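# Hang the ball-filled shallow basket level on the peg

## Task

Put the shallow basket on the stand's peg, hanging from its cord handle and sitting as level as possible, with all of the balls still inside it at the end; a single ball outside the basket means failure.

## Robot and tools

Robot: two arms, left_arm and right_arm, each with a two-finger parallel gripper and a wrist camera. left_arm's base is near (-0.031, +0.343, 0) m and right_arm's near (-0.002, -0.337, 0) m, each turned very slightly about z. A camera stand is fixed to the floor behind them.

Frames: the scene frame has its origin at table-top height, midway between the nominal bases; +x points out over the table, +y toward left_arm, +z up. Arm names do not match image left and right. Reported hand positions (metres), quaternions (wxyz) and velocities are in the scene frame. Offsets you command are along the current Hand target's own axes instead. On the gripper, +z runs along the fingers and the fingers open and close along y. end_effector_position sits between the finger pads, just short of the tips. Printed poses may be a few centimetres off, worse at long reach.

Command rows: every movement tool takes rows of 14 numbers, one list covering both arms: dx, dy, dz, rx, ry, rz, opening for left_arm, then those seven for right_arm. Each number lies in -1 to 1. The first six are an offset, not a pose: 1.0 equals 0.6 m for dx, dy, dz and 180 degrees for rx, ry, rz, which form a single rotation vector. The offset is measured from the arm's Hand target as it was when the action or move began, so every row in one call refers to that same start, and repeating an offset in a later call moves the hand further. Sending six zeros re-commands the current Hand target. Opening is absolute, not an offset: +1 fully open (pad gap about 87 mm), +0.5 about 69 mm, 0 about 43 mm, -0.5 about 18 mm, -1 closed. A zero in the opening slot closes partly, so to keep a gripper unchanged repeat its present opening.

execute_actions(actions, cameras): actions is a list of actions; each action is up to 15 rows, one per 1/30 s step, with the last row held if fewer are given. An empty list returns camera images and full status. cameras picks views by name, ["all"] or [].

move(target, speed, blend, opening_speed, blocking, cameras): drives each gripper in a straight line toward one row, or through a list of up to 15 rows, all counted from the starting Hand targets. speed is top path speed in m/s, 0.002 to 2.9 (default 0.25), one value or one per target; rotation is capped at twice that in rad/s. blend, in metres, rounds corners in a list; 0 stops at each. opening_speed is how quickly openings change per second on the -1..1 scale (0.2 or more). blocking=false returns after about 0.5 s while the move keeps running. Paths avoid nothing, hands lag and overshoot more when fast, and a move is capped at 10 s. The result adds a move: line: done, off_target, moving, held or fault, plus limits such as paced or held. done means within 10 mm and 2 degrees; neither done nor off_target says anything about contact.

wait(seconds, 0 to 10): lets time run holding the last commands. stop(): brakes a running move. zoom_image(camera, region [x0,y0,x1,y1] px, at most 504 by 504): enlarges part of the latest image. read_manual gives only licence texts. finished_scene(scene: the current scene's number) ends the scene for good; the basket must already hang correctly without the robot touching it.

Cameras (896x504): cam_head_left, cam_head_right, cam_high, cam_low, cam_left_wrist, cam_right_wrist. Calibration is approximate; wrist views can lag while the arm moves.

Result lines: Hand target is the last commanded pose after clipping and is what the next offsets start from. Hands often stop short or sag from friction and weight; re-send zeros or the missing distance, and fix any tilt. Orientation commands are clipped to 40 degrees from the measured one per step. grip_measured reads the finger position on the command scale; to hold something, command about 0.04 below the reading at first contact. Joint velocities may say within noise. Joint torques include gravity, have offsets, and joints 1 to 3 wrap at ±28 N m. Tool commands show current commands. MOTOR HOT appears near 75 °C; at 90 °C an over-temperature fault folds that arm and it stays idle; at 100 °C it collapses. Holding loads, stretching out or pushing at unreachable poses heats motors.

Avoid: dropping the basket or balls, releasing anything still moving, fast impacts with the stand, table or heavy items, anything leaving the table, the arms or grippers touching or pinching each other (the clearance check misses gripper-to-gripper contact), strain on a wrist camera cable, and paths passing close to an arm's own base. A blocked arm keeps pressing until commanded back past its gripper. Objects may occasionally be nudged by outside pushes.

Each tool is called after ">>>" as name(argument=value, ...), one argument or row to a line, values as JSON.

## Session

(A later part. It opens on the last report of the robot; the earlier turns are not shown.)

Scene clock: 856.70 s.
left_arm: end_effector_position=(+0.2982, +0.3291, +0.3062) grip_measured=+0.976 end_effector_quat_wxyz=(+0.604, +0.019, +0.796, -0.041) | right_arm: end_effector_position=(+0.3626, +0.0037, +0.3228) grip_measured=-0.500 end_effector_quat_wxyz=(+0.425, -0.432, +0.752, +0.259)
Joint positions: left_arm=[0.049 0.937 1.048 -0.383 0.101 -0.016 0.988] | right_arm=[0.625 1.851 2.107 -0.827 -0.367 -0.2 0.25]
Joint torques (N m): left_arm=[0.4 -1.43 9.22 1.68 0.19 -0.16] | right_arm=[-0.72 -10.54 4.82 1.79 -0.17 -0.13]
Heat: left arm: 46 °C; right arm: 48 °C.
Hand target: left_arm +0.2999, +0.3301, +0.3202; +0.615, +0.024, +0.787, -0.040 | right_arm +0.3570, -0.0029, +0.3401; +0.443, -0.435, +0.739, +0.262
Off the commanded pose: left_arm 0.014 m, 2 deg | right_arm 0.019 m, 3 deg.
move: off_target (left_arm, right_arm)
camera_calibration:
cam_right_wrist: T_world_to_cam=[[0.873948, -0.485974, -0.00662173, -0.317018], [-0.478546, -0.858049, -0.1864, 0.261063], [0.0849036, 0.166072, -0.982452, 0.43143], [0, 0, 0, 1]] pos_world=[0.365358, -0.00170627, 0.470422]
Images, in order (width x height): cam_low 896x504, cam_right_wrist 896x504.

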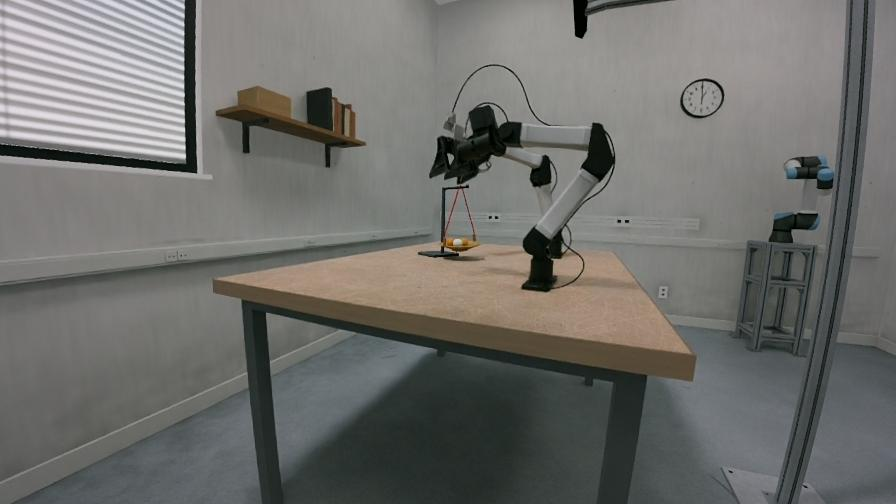

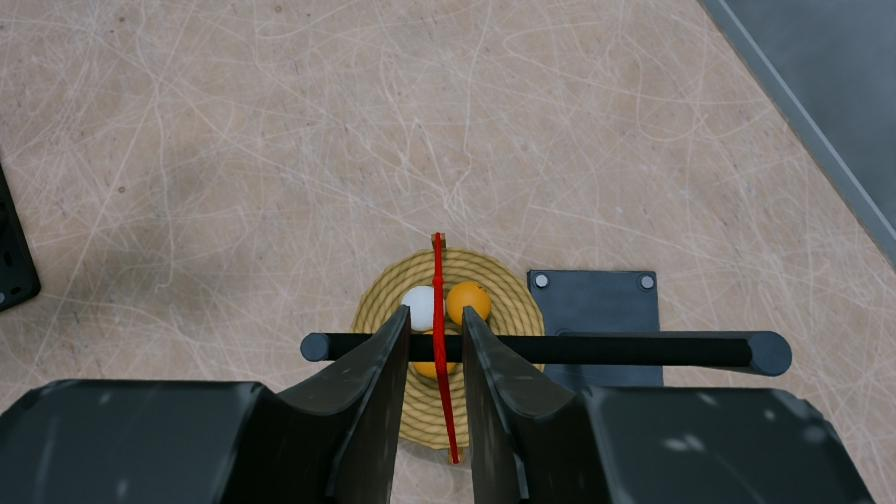

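>>> wait(
  seconds=0,
  cameras=["cam_low","cam_right_wrist","cam_head_left","cam_head_right","cam_high"],
)

>>> zoom_image(
  camera="cam_low",
  region=[436, 230, 486, 258],
)

>>> zoom_image(
  camera="cam_high",
  region=[380, 190, 500, 310],
)

>>> zoom_image(
  camera="cam_head_left",
  region=[370, 170, 510, 320],
)

>>> zoom_image(
  camera="cam_right_wrist",
  region=[320, 200, 600, 480],
)

Scene clock: 930.50 s.
left_arm: end_effector_position=(+0.2982, +0.3291, +0.3062) grip_measured=+0.976 end_effector_quat_wxyz=(+0.604, +0.019, +0.796, -0.041) | right_arm: end_effector_position=(+0.3626, +0.0037, +0.3228) grip_measured=-0.500 end_effector_quat_wxyz=(+0.425, -0.432, +0.752, +0.259)
Joint positions: left_arm=[0.049 0.937 1.048 -0.383 0.101 -0.016 0.988] | right_arm=[0.625 1.851 2.107 -0.827 -0.367 -0.2 0.25]
Joint torques (N m): left_arm=[0.42 -1.35 9.21 1.7 0.18 -0.18] | right_arm=[-0.75 -10.52 4.83 1.79 -0.19 -0.13]
Heat: left arm: 46 °C; right arm: 50 °C.
Hand target: left_arm +0.2999, +0.3301, +0.3202; +0.615, +0.024, +0.787, -0.040 | right_arm +0.3570, -0.0029, +0.3401; +0.443, -0.435, +0.739, +0.262
Tool commands: left_gripper/opening=+1.0 right_gripper/opening=-0.5
Off the commanded pose: left_arm 0.014 m, 2 deg | right_arm 0.019 m, 3 deg.
camera_calibration:
cam_right_wrist: T_world_to_cam=[[0.873948, -0.485974, -0.00662173, -0.317018], [-0.478546, -0.858049, -0.1864, 0.261063], [0.0849036, 0.166072, -0.982452, 0.43143], [0, 0, 0, 1]] pos_world=[0.365358, -0.00170627, 0.470422]
Images, in order (width x height): cam_head_left 896x504, cam_head_right 896x504, cam_high 896x504, cam_low 896x504, cam_right_wrist 896x504.

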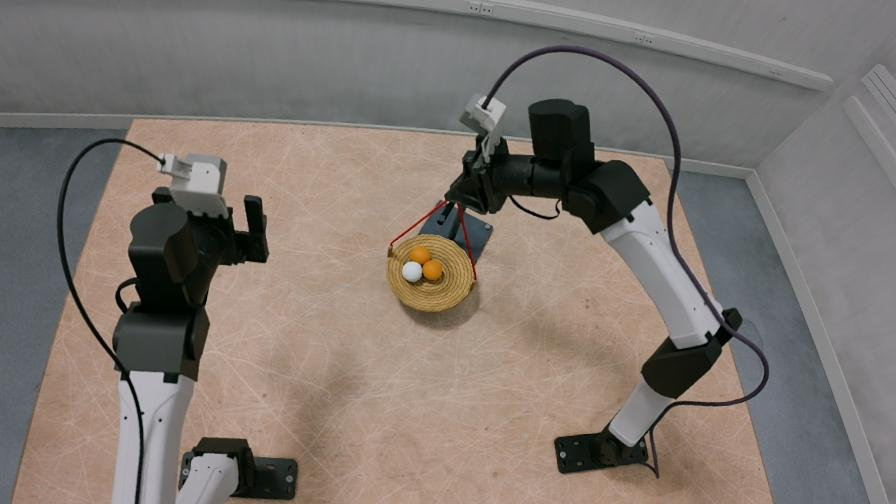

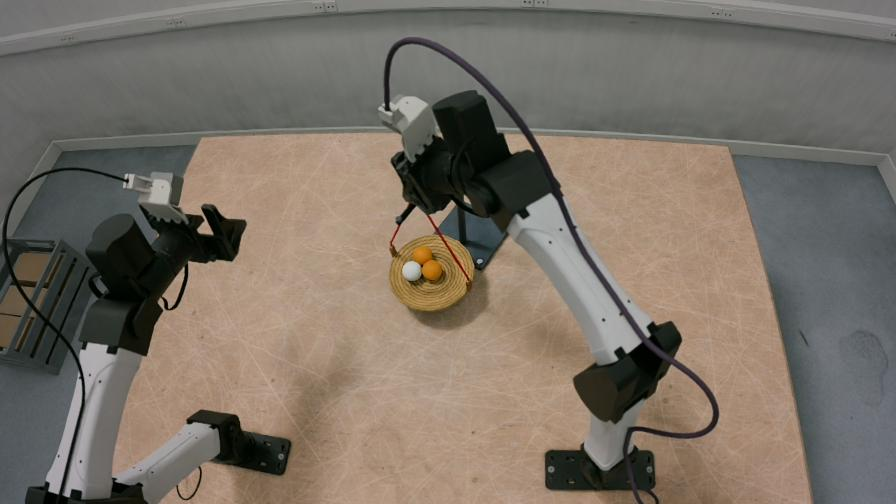

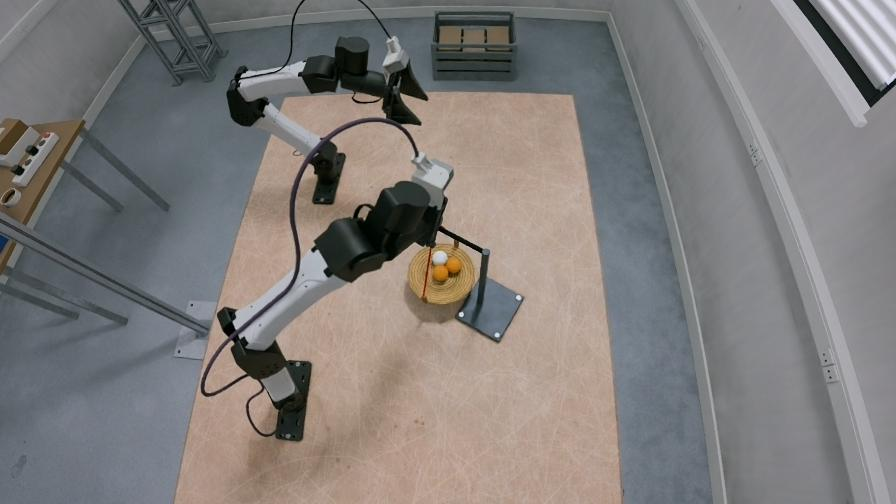

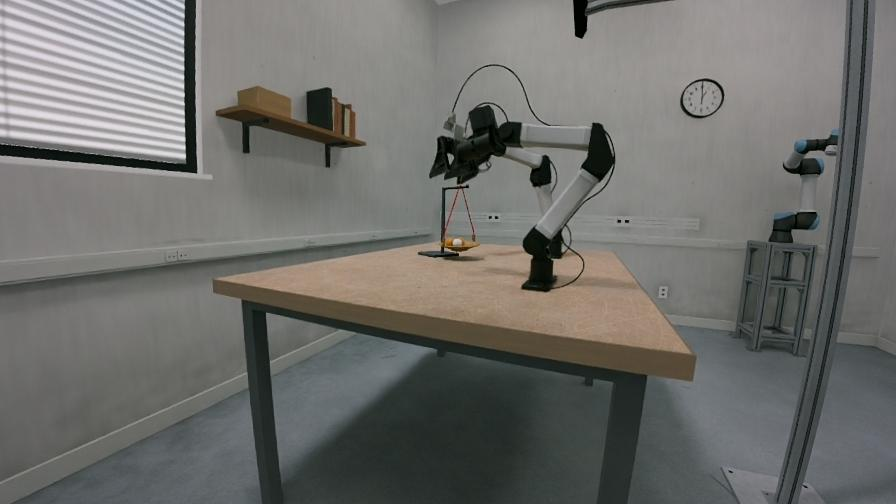

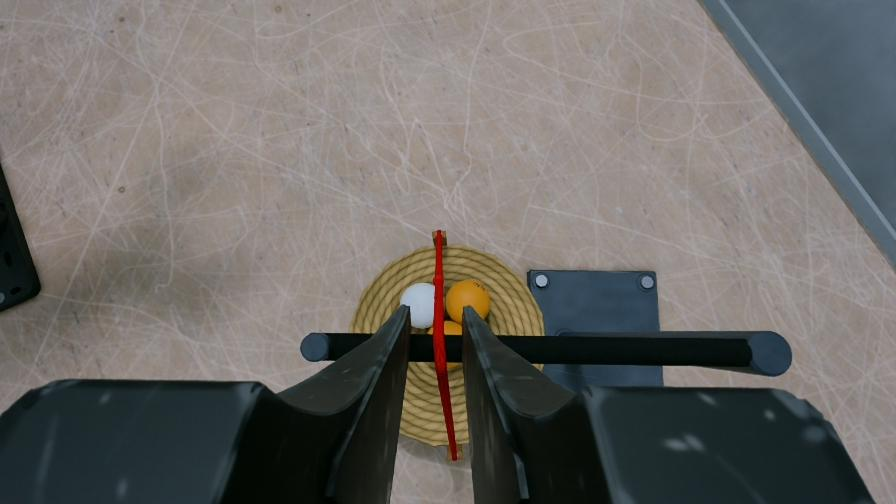

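Scaled by 10.080 from the camera's 896x504 image, which has a finer 1280x720 frame.

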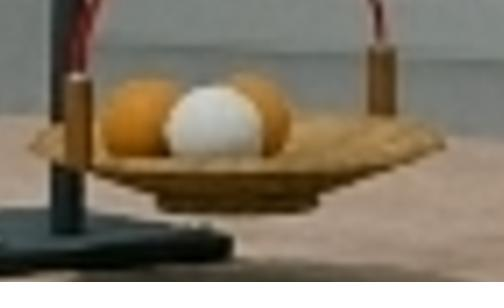

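Scaled by 4.200 from the camera's 896x504 image, which has a finer 1280x720 frame.

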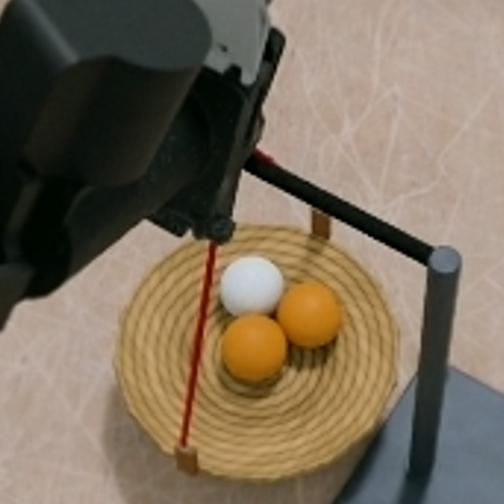

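Scaled by 3.360 from the camera's 896x504 image, which has a finer 1280x720 frame.

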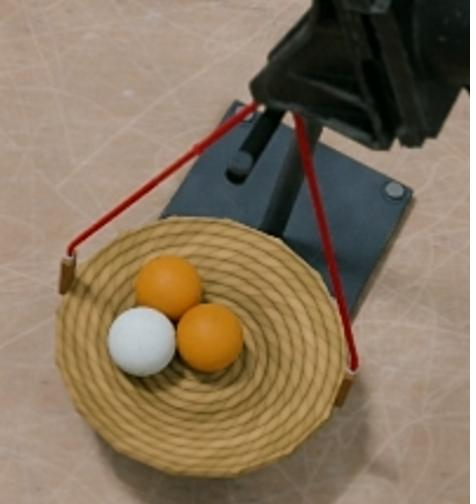

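Scaled by 1.800 from the camera's 896x504 image, which has a finer 1280x720 frame.

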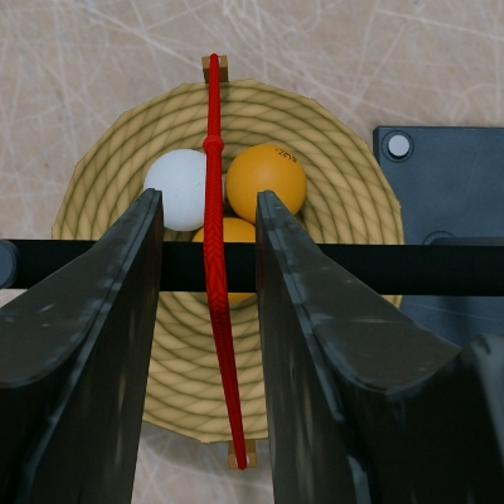

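>>> zoom_image(
  camera="cam_head_right",
  region=[370, 200, 490, 320],
)

>>> zoom_image(
  camera="cam_head_left",
  region=[370, 200, 490, 320],
)

Scaled by 4.200 from the camera's 896x504 image, which has a finer 1280x720 frame.

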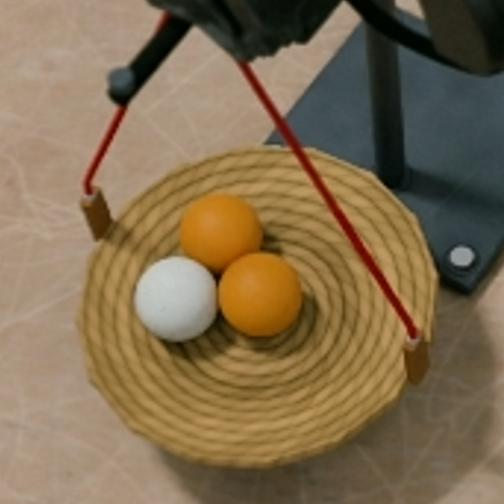

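Scaled by 4.200 from the camera's 896x504 image, which has a finer 1280x720 frame.

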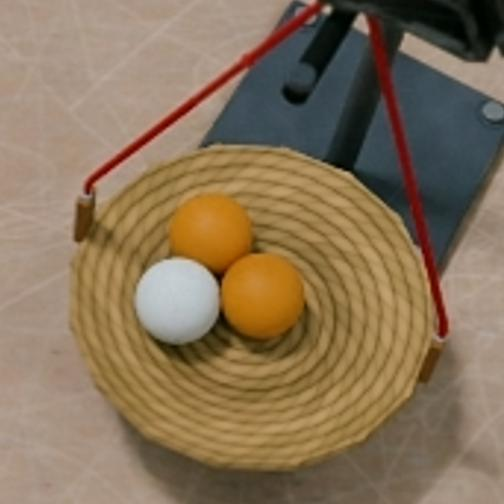

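>>> move(
  target=[
    [0,0,0,0,0,0,1.0,-0.0662,0,-0.0352,0,0,0,-0.1],
    [0,0,0,0,0,0,1.0,0.019,0.002,-0.1597,0,0,0,-0.1],
    [0,0,0,0,0,0,1.0,0.147,0.002,-0.0917,0,0,0,-0.1],
  ],
  speed=[0.06,0.1,0.08],
  opening_speed=0.5,
  blend=[0.015,0.02,0],
  cameras=["cam_low","cam_right_wrist","cam_high","cam_head_left","cam_head_right"],
)

>>> zoom_image(
  camera="cam_low",
  region=[436, 230, 486, 258],
)

>>> zoom_image(
  camera="cam_high",
  region=[380, 190, 500, 310],
)

>>> zoom_image(
  camera="cam_head_right",
  region=[370, 200, 490, 320],
)

>>> zoom_image(
  camera="cam_head_left",
  region=[370, 200, 490, 320],
)

Scene clock: 1023.90 s.
left_arm: end_effector_position=(+0.2982, +0.3291, +0.3062) grip_measured=+0.976 end_effector_quat_wxyz=(+0.604, +0.019, +0.796, -0.041) | right_arm: end_effector_position=(+0.3155, -0.0777, +0.2815) grip_measured=-0.100 end_effector_quat_wxyz=(+0.432, -0.431, +0.748, +0.261)
Joint positions: left_arm=[0.049 0.937 1.048 -0.383 0.101 -0.016 0.988] | right_arm=[0.497 1.446 1.484 -0.624 -0.478 -0.275 0.45]
Joint torques (N m): left_arm=[0.38 -1.48 9.2 1.68 0.17 -0.17] | right_arm=[-0.79 -6.75 5.09 1.76 -0.21 -0.11]
Heat: left arm: 46 °C; right arm: 52 °C.
Hand target: left_arm +0.2999, +0.3301, +0.3202; +0.615, +0.024, +0.787, -0.040 | right_arm +0.3123, -0.0809, +0.2882; +0.443, -0.435, +0.739, +0.263
Off the commanded pose: left_arm 0.014 m, 2 deg | right_arm 0.008 m, 2 deg.
move: off_target (left_arm)
camera_calibration:
cam_right_wrist: T_world_to_cam=[[0.874348, -0.485297, -0.00168876, -0.317075], [-0.475607, -0.856188, -0.201842, 0.164592], [0.0965075, 0.177284, -0.979417, 0.404766], [0, 0, 0, 1]] pos_world=[0.316452, -0.084712, 0.42912]
Images, in order (width x height): cam_head_left 896x504, cam_head_right 896x504, cam_high 896x504, cam_low 896x504, cam_right_wrist 896x504.

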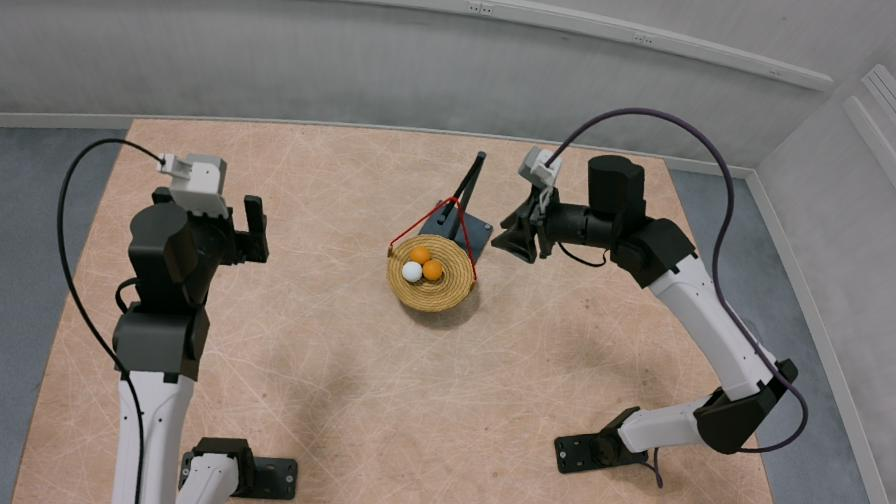

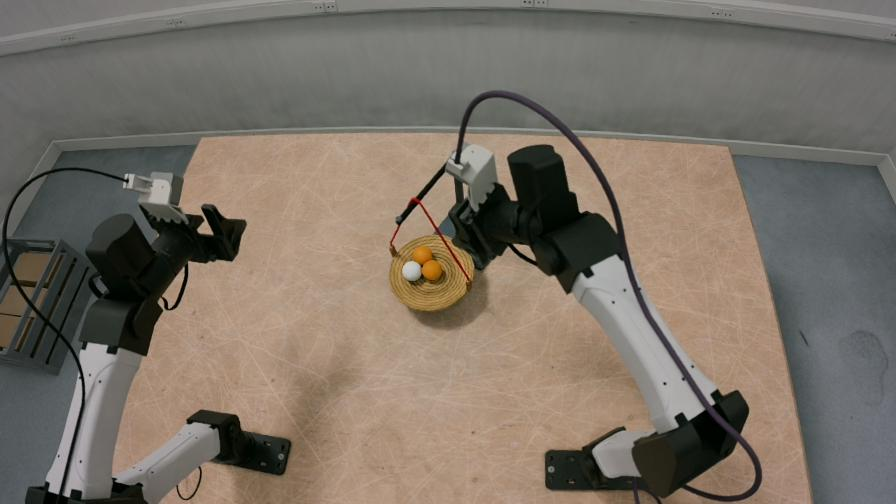

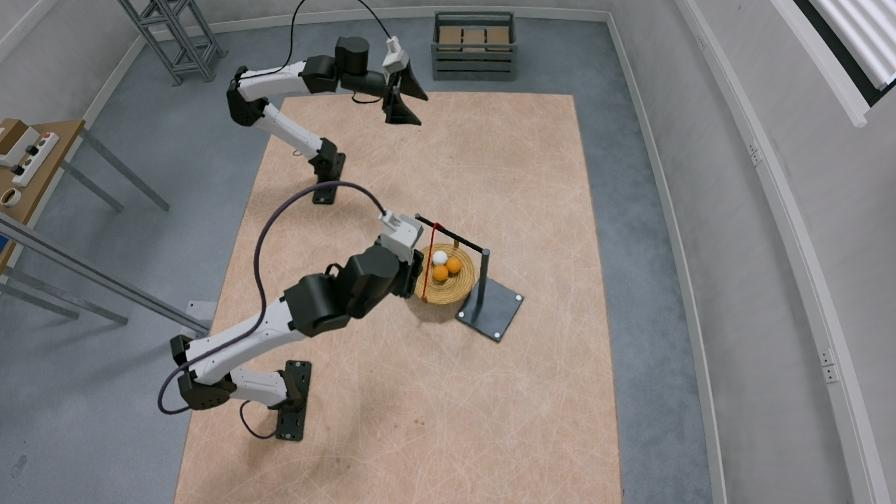

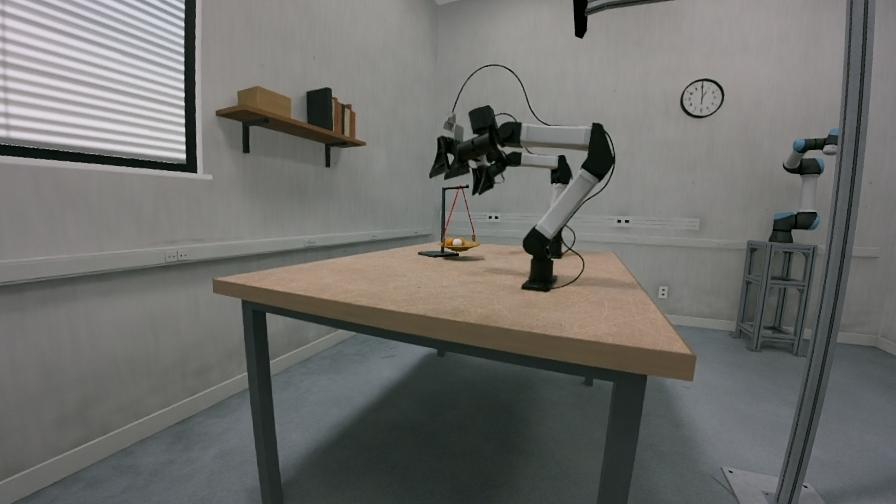

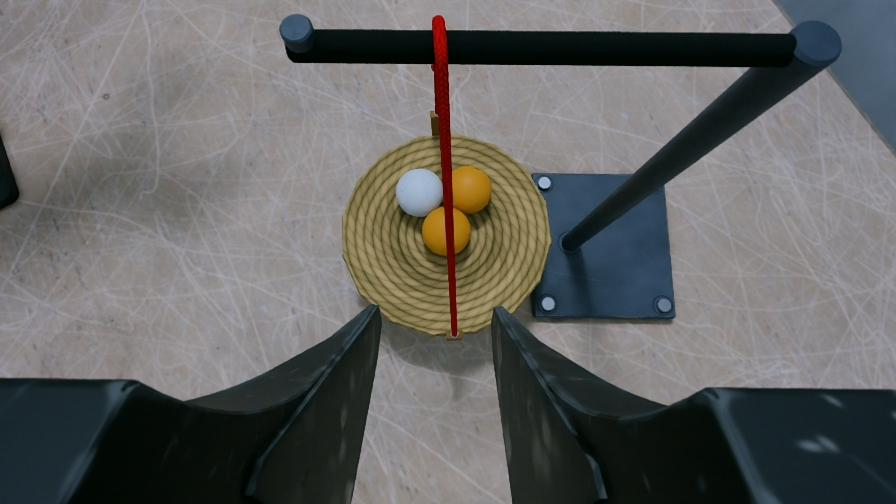

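Scaled by 10.080 from the camera's 896x504 image, which has a finer 1280x720 frame.

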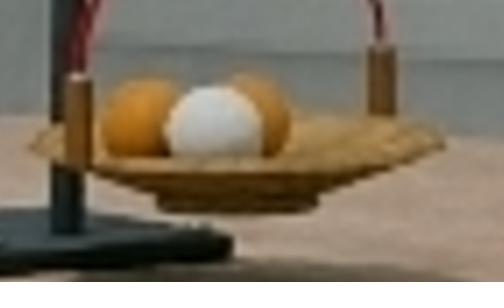

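Scaled by 4.200 from the camera's 896x504 image, which has a finer 1280x720 frame.

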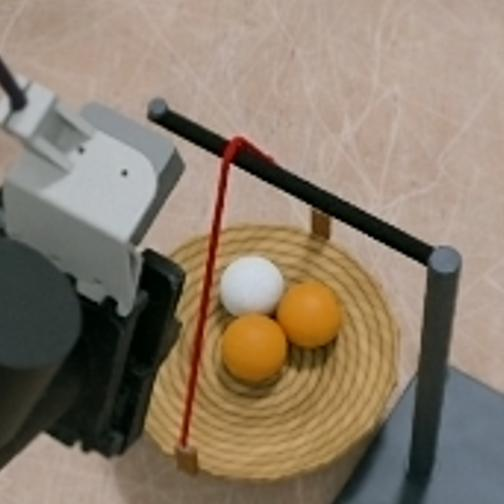

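Scaled by 4.200 from the camera's 896x504 image, which has a finer 1280x720 frame.

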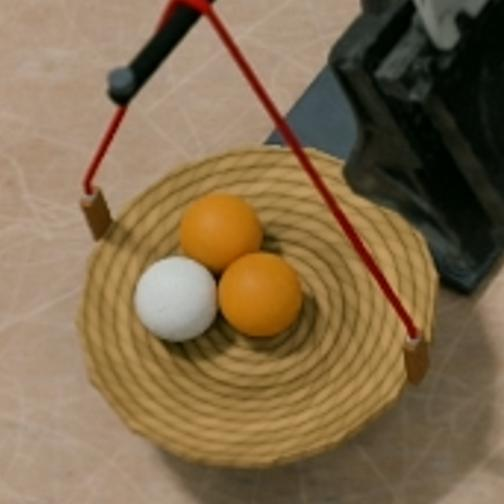

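Scaled by 4.200 from the camera's 896x504 image, which has a finer 1280x720 frame.

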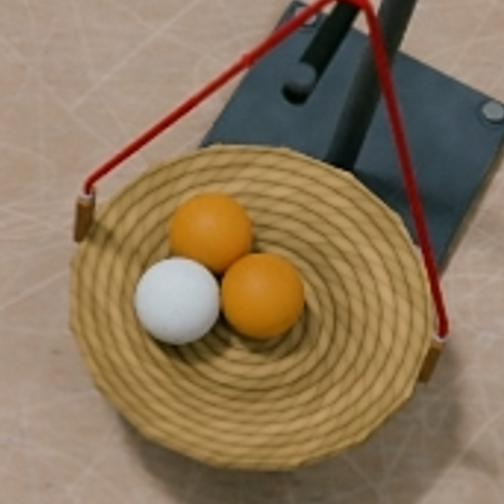

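>>> move(
  target=[0,0,0,0,0,0,1.0,-0.043,-0.007,0.0808,0,0,0,-0.1],
  speed=0.06,
  cameras=["cam_low","cam_right_wrist"],
)

>>> zoom_image(
  camera="cam_right_wrist",
  region=[320, 160, 570, 400],
)

>>> zoom_image(
  camera="cam_low",
  region=[415, 165, 505, 265],
)

Scene clock: 1053.73 s.
left_arm: end_effector_position=(+0.2982, +0.3291, +0.3062) grip_measured=+0.976 end_effector_quat_wxyz=(+0.604, +0.019, +0.796, -0.041) | right_arm: end_effector_position=(+0.3373, -0.0406, +0.2822) grip_measured=-0.100 end_effector_quat_wxyz=(+0.436, -0.439, +0.740, +0.262)
Joint positions: left_arm=[0.049 0.937 1.048 -0.383 0.101 -0.016 0.988] | right_arm=[0.559 1.578 1.599 -0.581 -0.437 -0.254 0.45]
Joint torques (N m): left_arm=[0.43 -1.5 9.29 1.7 0.2 -0.15] | right_arm=[0.61 -4.29 8.68 1.76 0 0.19]
Heat: left arm: 46 °C; right arm: 50 °C.
Hand target: left_arm +0.2999, +0.3301, +0.3202; +0.615, +0.024, +0.787, -0.040 | right_arm +0.3426, -0.0349, +0.2880; +0.443, -0.435, +0.739, +0.262
Off the commanded pose: left_arm 0.014 m, 2 deg | right_arm 0.010 m, 1 deg.
move: off_target (left_arm)
camera_calibration:
cam_right_wrist: T_world_to_cam=[[0.88259, -0.470009, 0.01122, -0.324029], [-0.457267, -0.863722, -0.211877, 0.203182], [0.109275, 0.18187, -0.977232, 0.392065], [0, 0, 0, 1]] pos_world=[0.336051, -0.0481091, 0.429823]
Images, in order (width x height): cam_low 896x504, cam_right_wrist 896x504.

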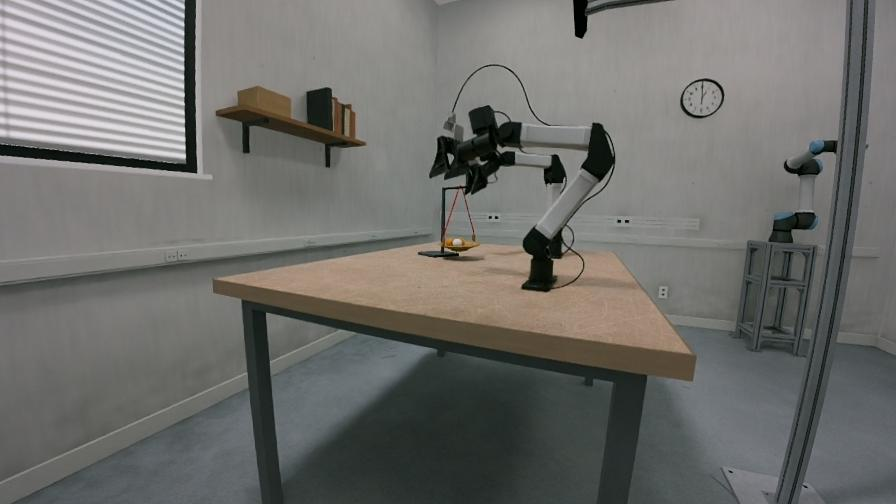

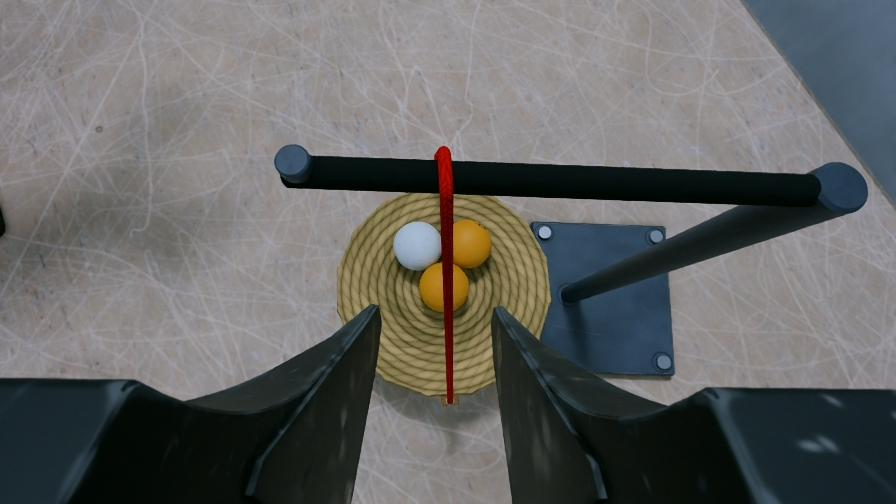

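Scaled by 2.016 from the camera's 896x504 image, which has a finer 1280x720 frame.

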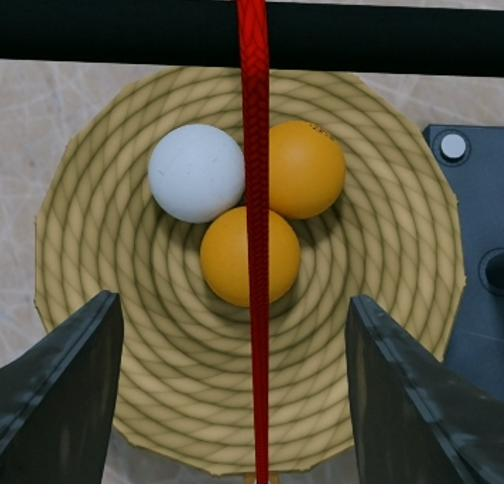

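Scaled by 5.040 from the camera's 896x504 image, which has a finer 1280x720 frame.

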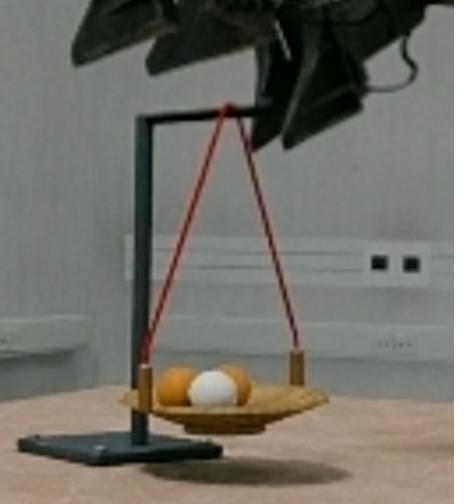

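>>> move(
  target=[0,0,0,0,0,0,1.0,-0.0163,-0.0107,0.0412,0,0,0,-0.1],
  speed=0.04,
  cameras=["cam_low","cam_right_wrist"],
)

>>> zoom_image(
  camera="cam_right_wrist",
  region=[320, 180, 570, 420],
)

>>> zoom_image(
  camera="cam_low",
  region=[415, 165, 505, 265],
)

Scene clock: 1066.80 s.
left_arm: end_effector_position=(+0.2982, +0.3291, +0.3062) grip_measured=+0.976 end_effector_quat_wxyz=(+0.604, +0.019, +0.796, -0.041) | right_arm: end_effector_position=(+0.3558, -0.0210, +0.2805) grip_measured=-0.100 end_effector_quat_wxyz=(+0.437, -0.439, +0.740, +0.262)
Joint positions: left_arm=[0.049 0.937 1.048 -0.383 0.101 -0.016 0.988] | right_arm=[0.577 1.675 1.692 -0.571 -0.421 -0.244 0.45]
Joint torques (N m): left_arm=[0.46 -1.28 9.26 1.72 0.17 -0.14] | right_arm=[0.59 -4.9 8.73 1.76 0 0.15]
Heat: left arm: 46 °C; right arm: 47 °C.
Hand target: left_arm +0.2999, +0.3301, +0.3202; +0.615, +0.024, +0.787, -0.040 | right_arm +0.3609, -0.0149, +0.2849; +0.443, -0.435, +0.739, +0.262
Off the commanded pose: left_arm 0.014 m, 2 deg | right_arm 0.009 m, 1 deg.
move: off_target (left_arm)
camera_calibration:
cam_right_wrist: T_world_to_cam=[[0.882472, -0.470197, 0.0125603, -0.331355], [-0.457061, -0.863514, -0.213164, 0.228403], [0.111075, 0.182371, -0.976936, 0.384032], [0, 0, 0, 1]] pos_world=[0.35415, -0.0286095, 0.428023]
Images, in order (width x height): cam_low 896x504, cam_right_wrist 896x504.

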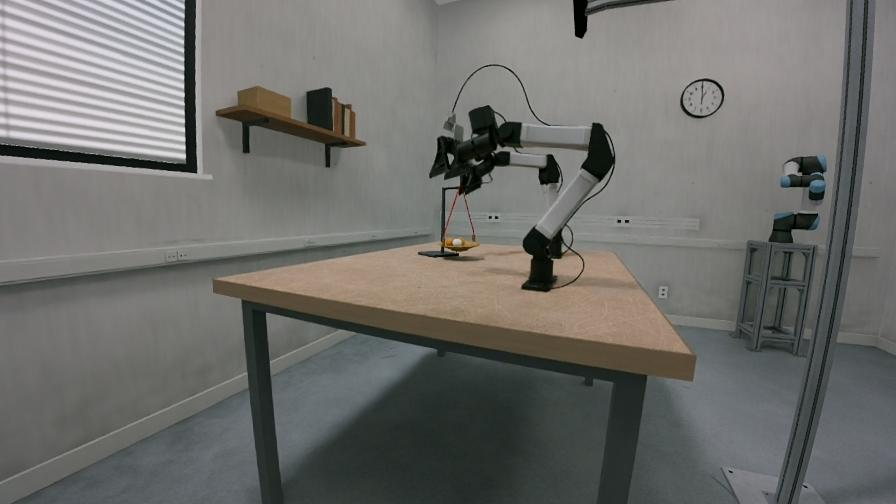

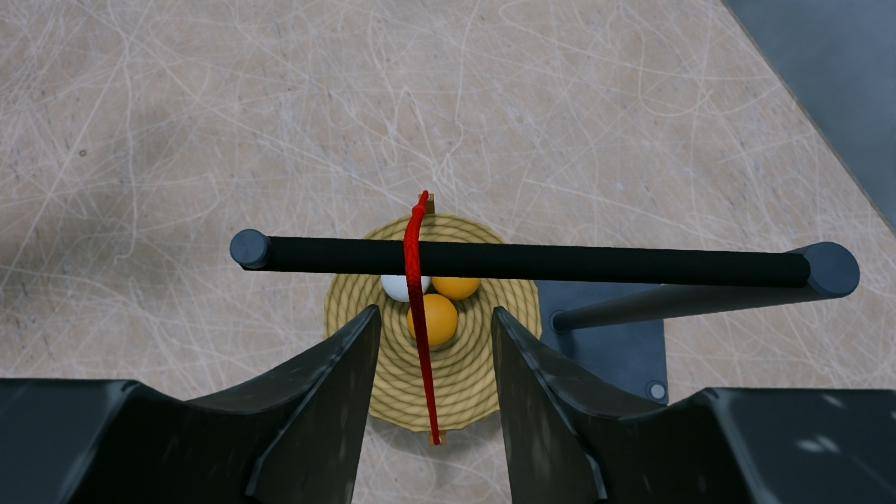

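Scaled by 2.016 from the camera's 896x504 image, which has a finer 1280x720 frame.

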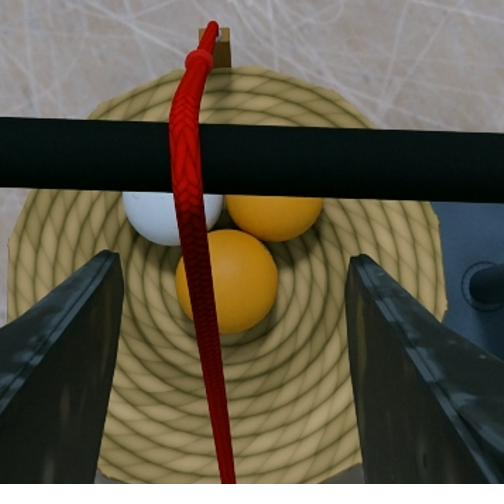

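Scaled by 5.040 from the camera's 896x504 image, which has a finer 1280x720 frame.

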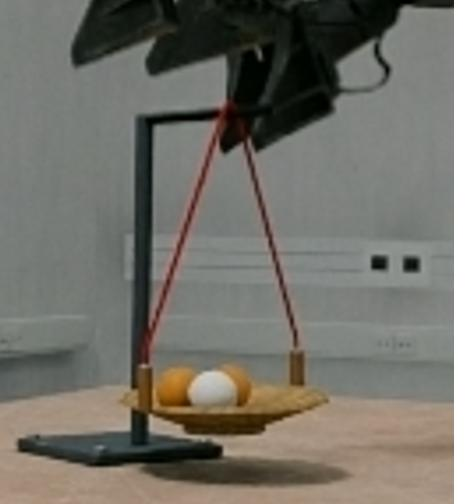

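>>> move(
  target=[0,0,0,0,0,0,1.0,-0.0025,0.0132,0.0047,0,0,0,-0.1],
  speed=0.03,
  cameras=["cam_low","cam_right_wrist"],
)

>>> zoom_image(
  camera="cam_right_wrist",
  region=[320, 180, 570, 420],
)

Scene clock: 1079.53 s.
left_arm: end_effector_position=(+0.2982, +0.3291, +0.3062) grip_measured=+0.976 end_effector_quat_wxyz=(+0.604, +0.019, +0.796, -0.041) | right_arm: end_effector_position=(+0.3509, -0.0141, +0.2805) grip_measured=-0.100 end_effector_quat_wxyz=(+0.436, -0.440, +0.740, +0.262)
Joint positions: left_arm=[0.049 0.937 1.048 -0.383 0.101 -0.016 0.988] | right_arm=[0.601 1.675 1.692 -0.568 -0.401 -0.231 0.45]
Joint torques (N m): left_arm=[0.39 -1.43 9.25 1.7 0.19 -0.14] | right_arm=[0.61 -5.18 8.39 1.8 0.03 0.16]
Heat: left arm: 46 °C; right arm: 46 °C.
Hand target: left_arm +0.2999, +0.3301, +0.3202; +0.615, +0.024, +0.787, -0.040 | right_arm +0.3557, -0.0084, +0.2849; +0.443, -0.435, +0.739, +0.262
Off the commanded pose: left_arm 0.014 m, 2 deg | right_arm 0.009 m, 1 deg.
move: off_target (left_arm)
camera_calibration:
cam_right_wrist: T_world_to_cam=[[0.882747, -0.469692, 0.0121205, -0.323902], [-0.456796, -0.863978, -0.211845, 0.231679], [0.109974, 0.181469, -0.977228, 0.383757], [0, 0, 0, 1]] pos_world=[0.34955, -0.0216088, 0.428024]
Images, in order (width x height): cam_low 896x504, cam_right_wrist 896x504.

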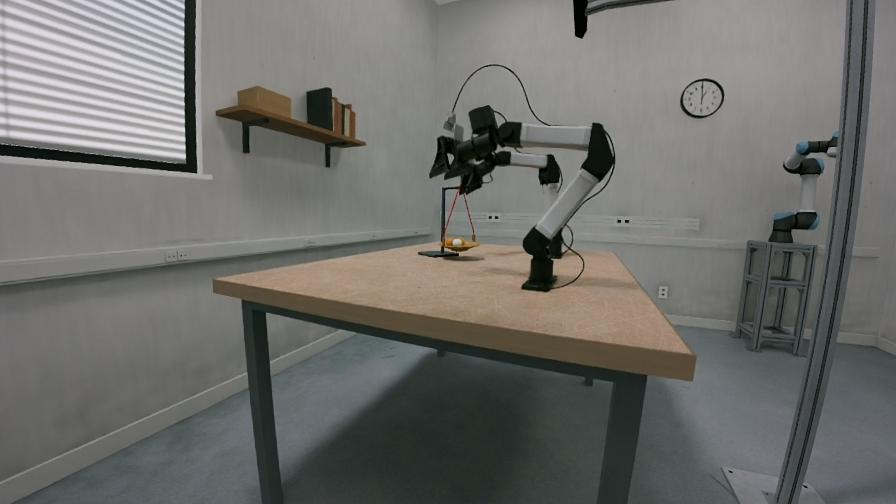

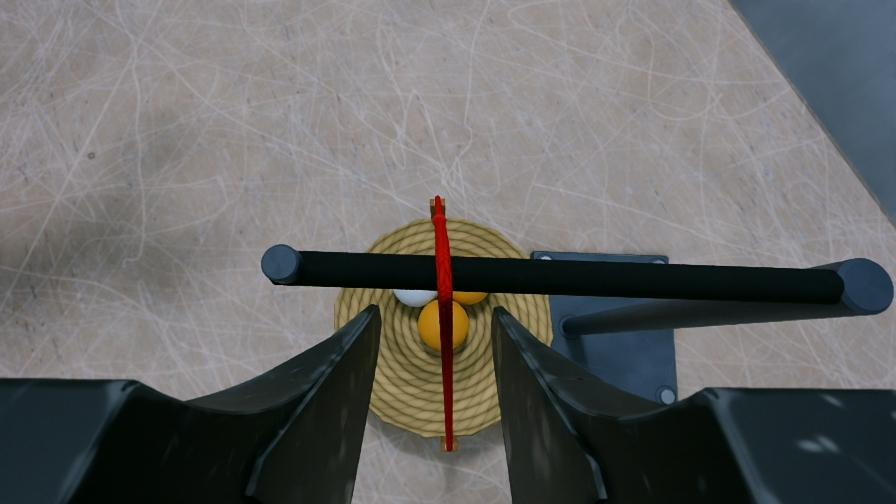

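Scaled by 2.016 from the camera's 896x504 image, which has a finer 1280x720 frame.

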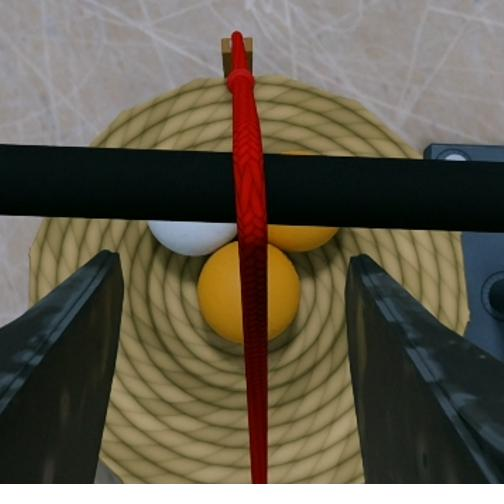

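>>> move(
  target=[0,0,0,0,0,0,1.0,0,0,0,0,0,0,-1.0],
  opening_speed=0.6,
  cameras=["cam_low","cam_right_wrist"],
)

>>> zoom_image(
  camera="cam_low",
  region=[436, 230, 486, 258],
)

>>> zoom_image(
  camera="cam_low",
  region=[415, 165, 505, 265],
)

>>> zoom_image(
  camera="cam_right_wrist",
  region=[320, 180, 570, 420],
)

Scene clock: 1090.27 s.
left_arm: end_effector_position=(+0.2982, +0.3291, +0.3062) grip_measured=+0.976 end_effector_quat_wxyz=(+0.604, +0.019, +0.796, -0.041) | right_arm: end_effector_position=(+0.3513, -0.0144, +0.2805) grip_measured=-0.884 end_effector_quat_wxyz=(+0.437, -0.439, +0.740, +0.261)
Joint positions: left_arm=[0.049 0.937 1.048 -0.383 0.101 -0.016 0.988] | right_arm=[0.601 1.675 1.692 -0.567 -0.398 -0.23 0.058]
Joint torques (N m): left_arm=[0.46 -1.48 9.31 1.67 0.19 -0.13] | right_arm=[0.61 -5.05 8.38 1.79 0.01 0.17]
Heat: left arm: 46 °C; right arm: 45 °C.
Hand target: left_arm +0.2999, +0.3301, +0.3202; +0.615, +0.024, +0.787, -0.040 | right_arm +0.3557, -0.0084, +0.2849; +0.443, -0.435, +0.739, +0.262
Off the commanded pose: left_arm 0.014 m, 2 deg | right_arm 0.009 m, 1 deg.
move: off_target (left_arm)
camera_calibration:
cam_right_wrist: T_world_to_cam=[[0.881564, -0.471878, 0.0132875, -0.324257], [-0.458761, -0.863015, -0.211528, 0.232255], [0.111283, 0.180379, -0.977282, 0.383295], [0, 0, 0, 1]] pos_world=[0.349749, -0.021709, 0.428024]
Images, in order (width x height): cam_low 896x504, cam_right_wrist 896x504.

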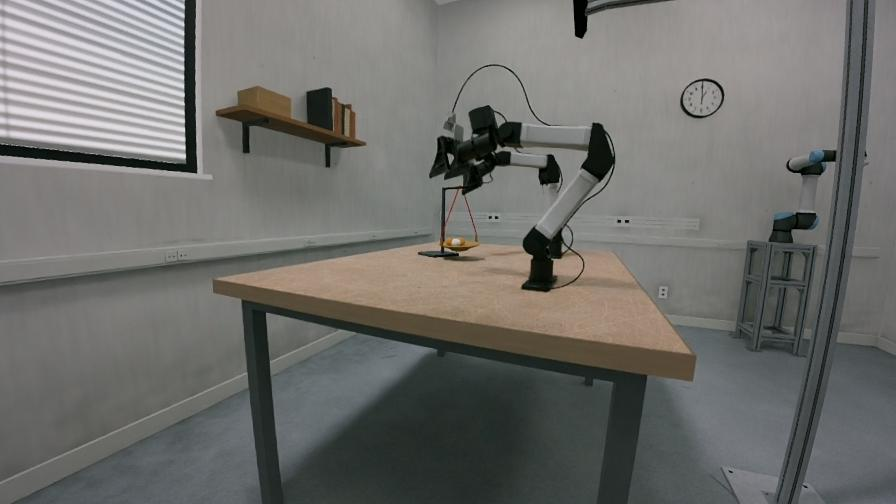

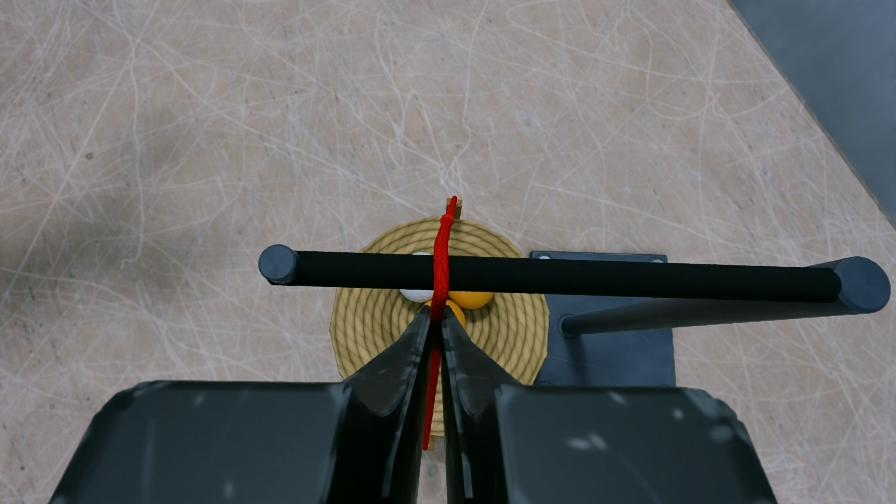

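Scaled by 10.080 from the camera's 896x504 image, which has a finer 1280x720 frame.

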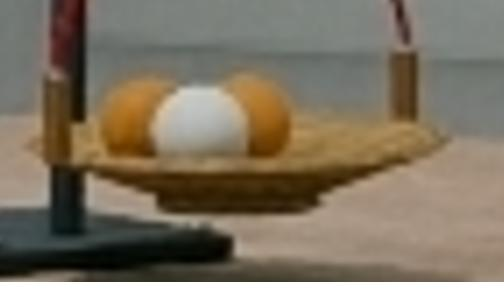

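Scaled by 5.040 from the camera's 896x504 image, which has a finer 1280x720 frame.

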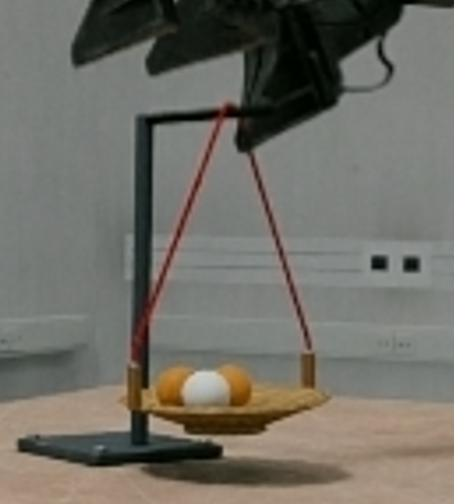

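Scaled by 2.016 from the camera's 896x504 image, which has a finer 1280x720 frame.

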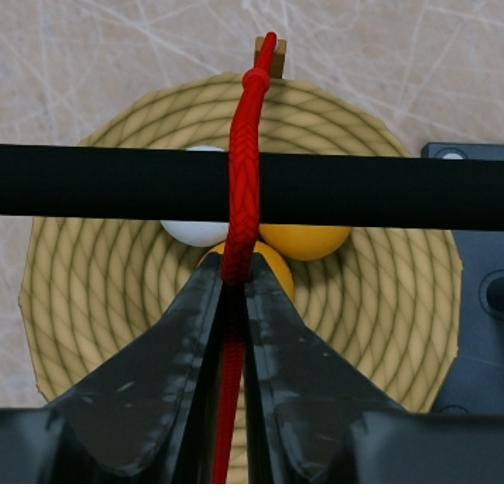

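>>> move(
  target=[0,0,0,0,0,0,1.0,0.0133,0,0.0035,0,0,0,-1.0],
  speed=0.02,
  cameras=["cam_low"],
)

>>> zoom_image(
  camera="cam_low",
  region=[436, 230, 486, 258],
)

Scene clock: 1099.80 s.
left_arm: end_effector_position=(+0.2982, +0.3291, +0.3062) grip_measured=+0.976 end_effector_quat_wxyz=(+0.604, +0.019, +0.796, -0.041) | right_arm: end_effector_position=(+0.3537, -0.0127, +0.2818) grip_measured=-0.884 end_effector_quat_wxyz=(+0.444, -0.439, +0.736, +0.262)
Joint positions: left_arm=[0.049 0.937 1.048 -0.383 0.101 -0.016 0.988] | right_arm=[0.601 1.675 1.685 -0.545 -0.398 -0.23 0.058]
Joint torques (N m): left_arm=[0.38 -1.4 9.28 1.69 0.21 -0.14] | right_arm=[0.42 -6.08 5.26 1.88 -0.01 0.15]
Heat: left arm: 46 °C; right arm: 45 °C.
Hand target: left_arm +0.2999, +0.3301, +0.3202; +0.615, +0.024, +0.787, -0.040 | right_arm +0.3547, -0.0100, +0.2769; +0.443, -0.435, +0.739, +0.262
Off the commanded pose: left_arm 0.014 m, 2 deg | right_arm 0.006 m, 1 deg.
move: off_target (left_arm)
Images, in order (width x height): cam_low 896x504.

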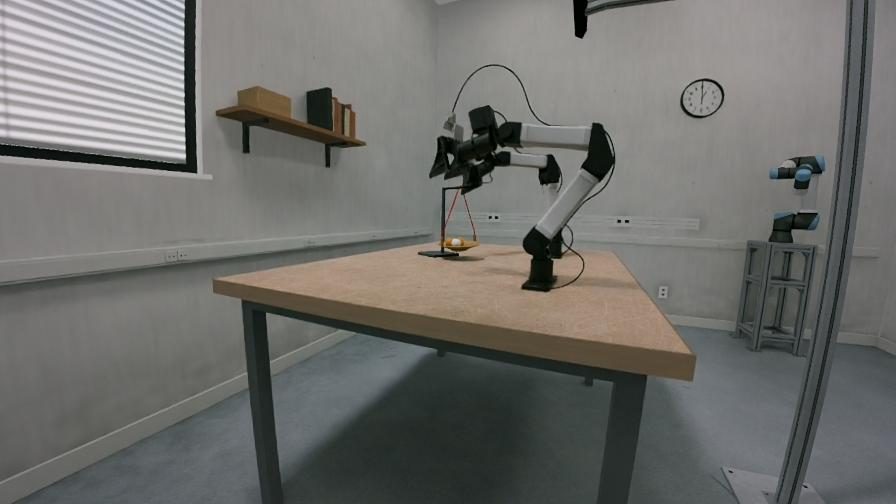

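Scaled by 10.080 from the camera's 896x504 image, which has a finer 1280x720 frame.

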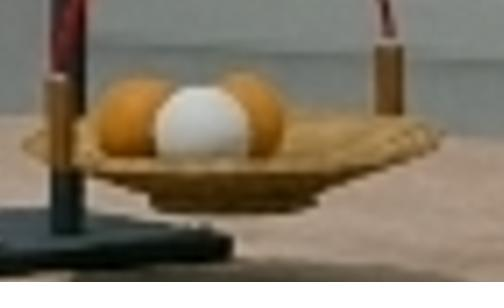

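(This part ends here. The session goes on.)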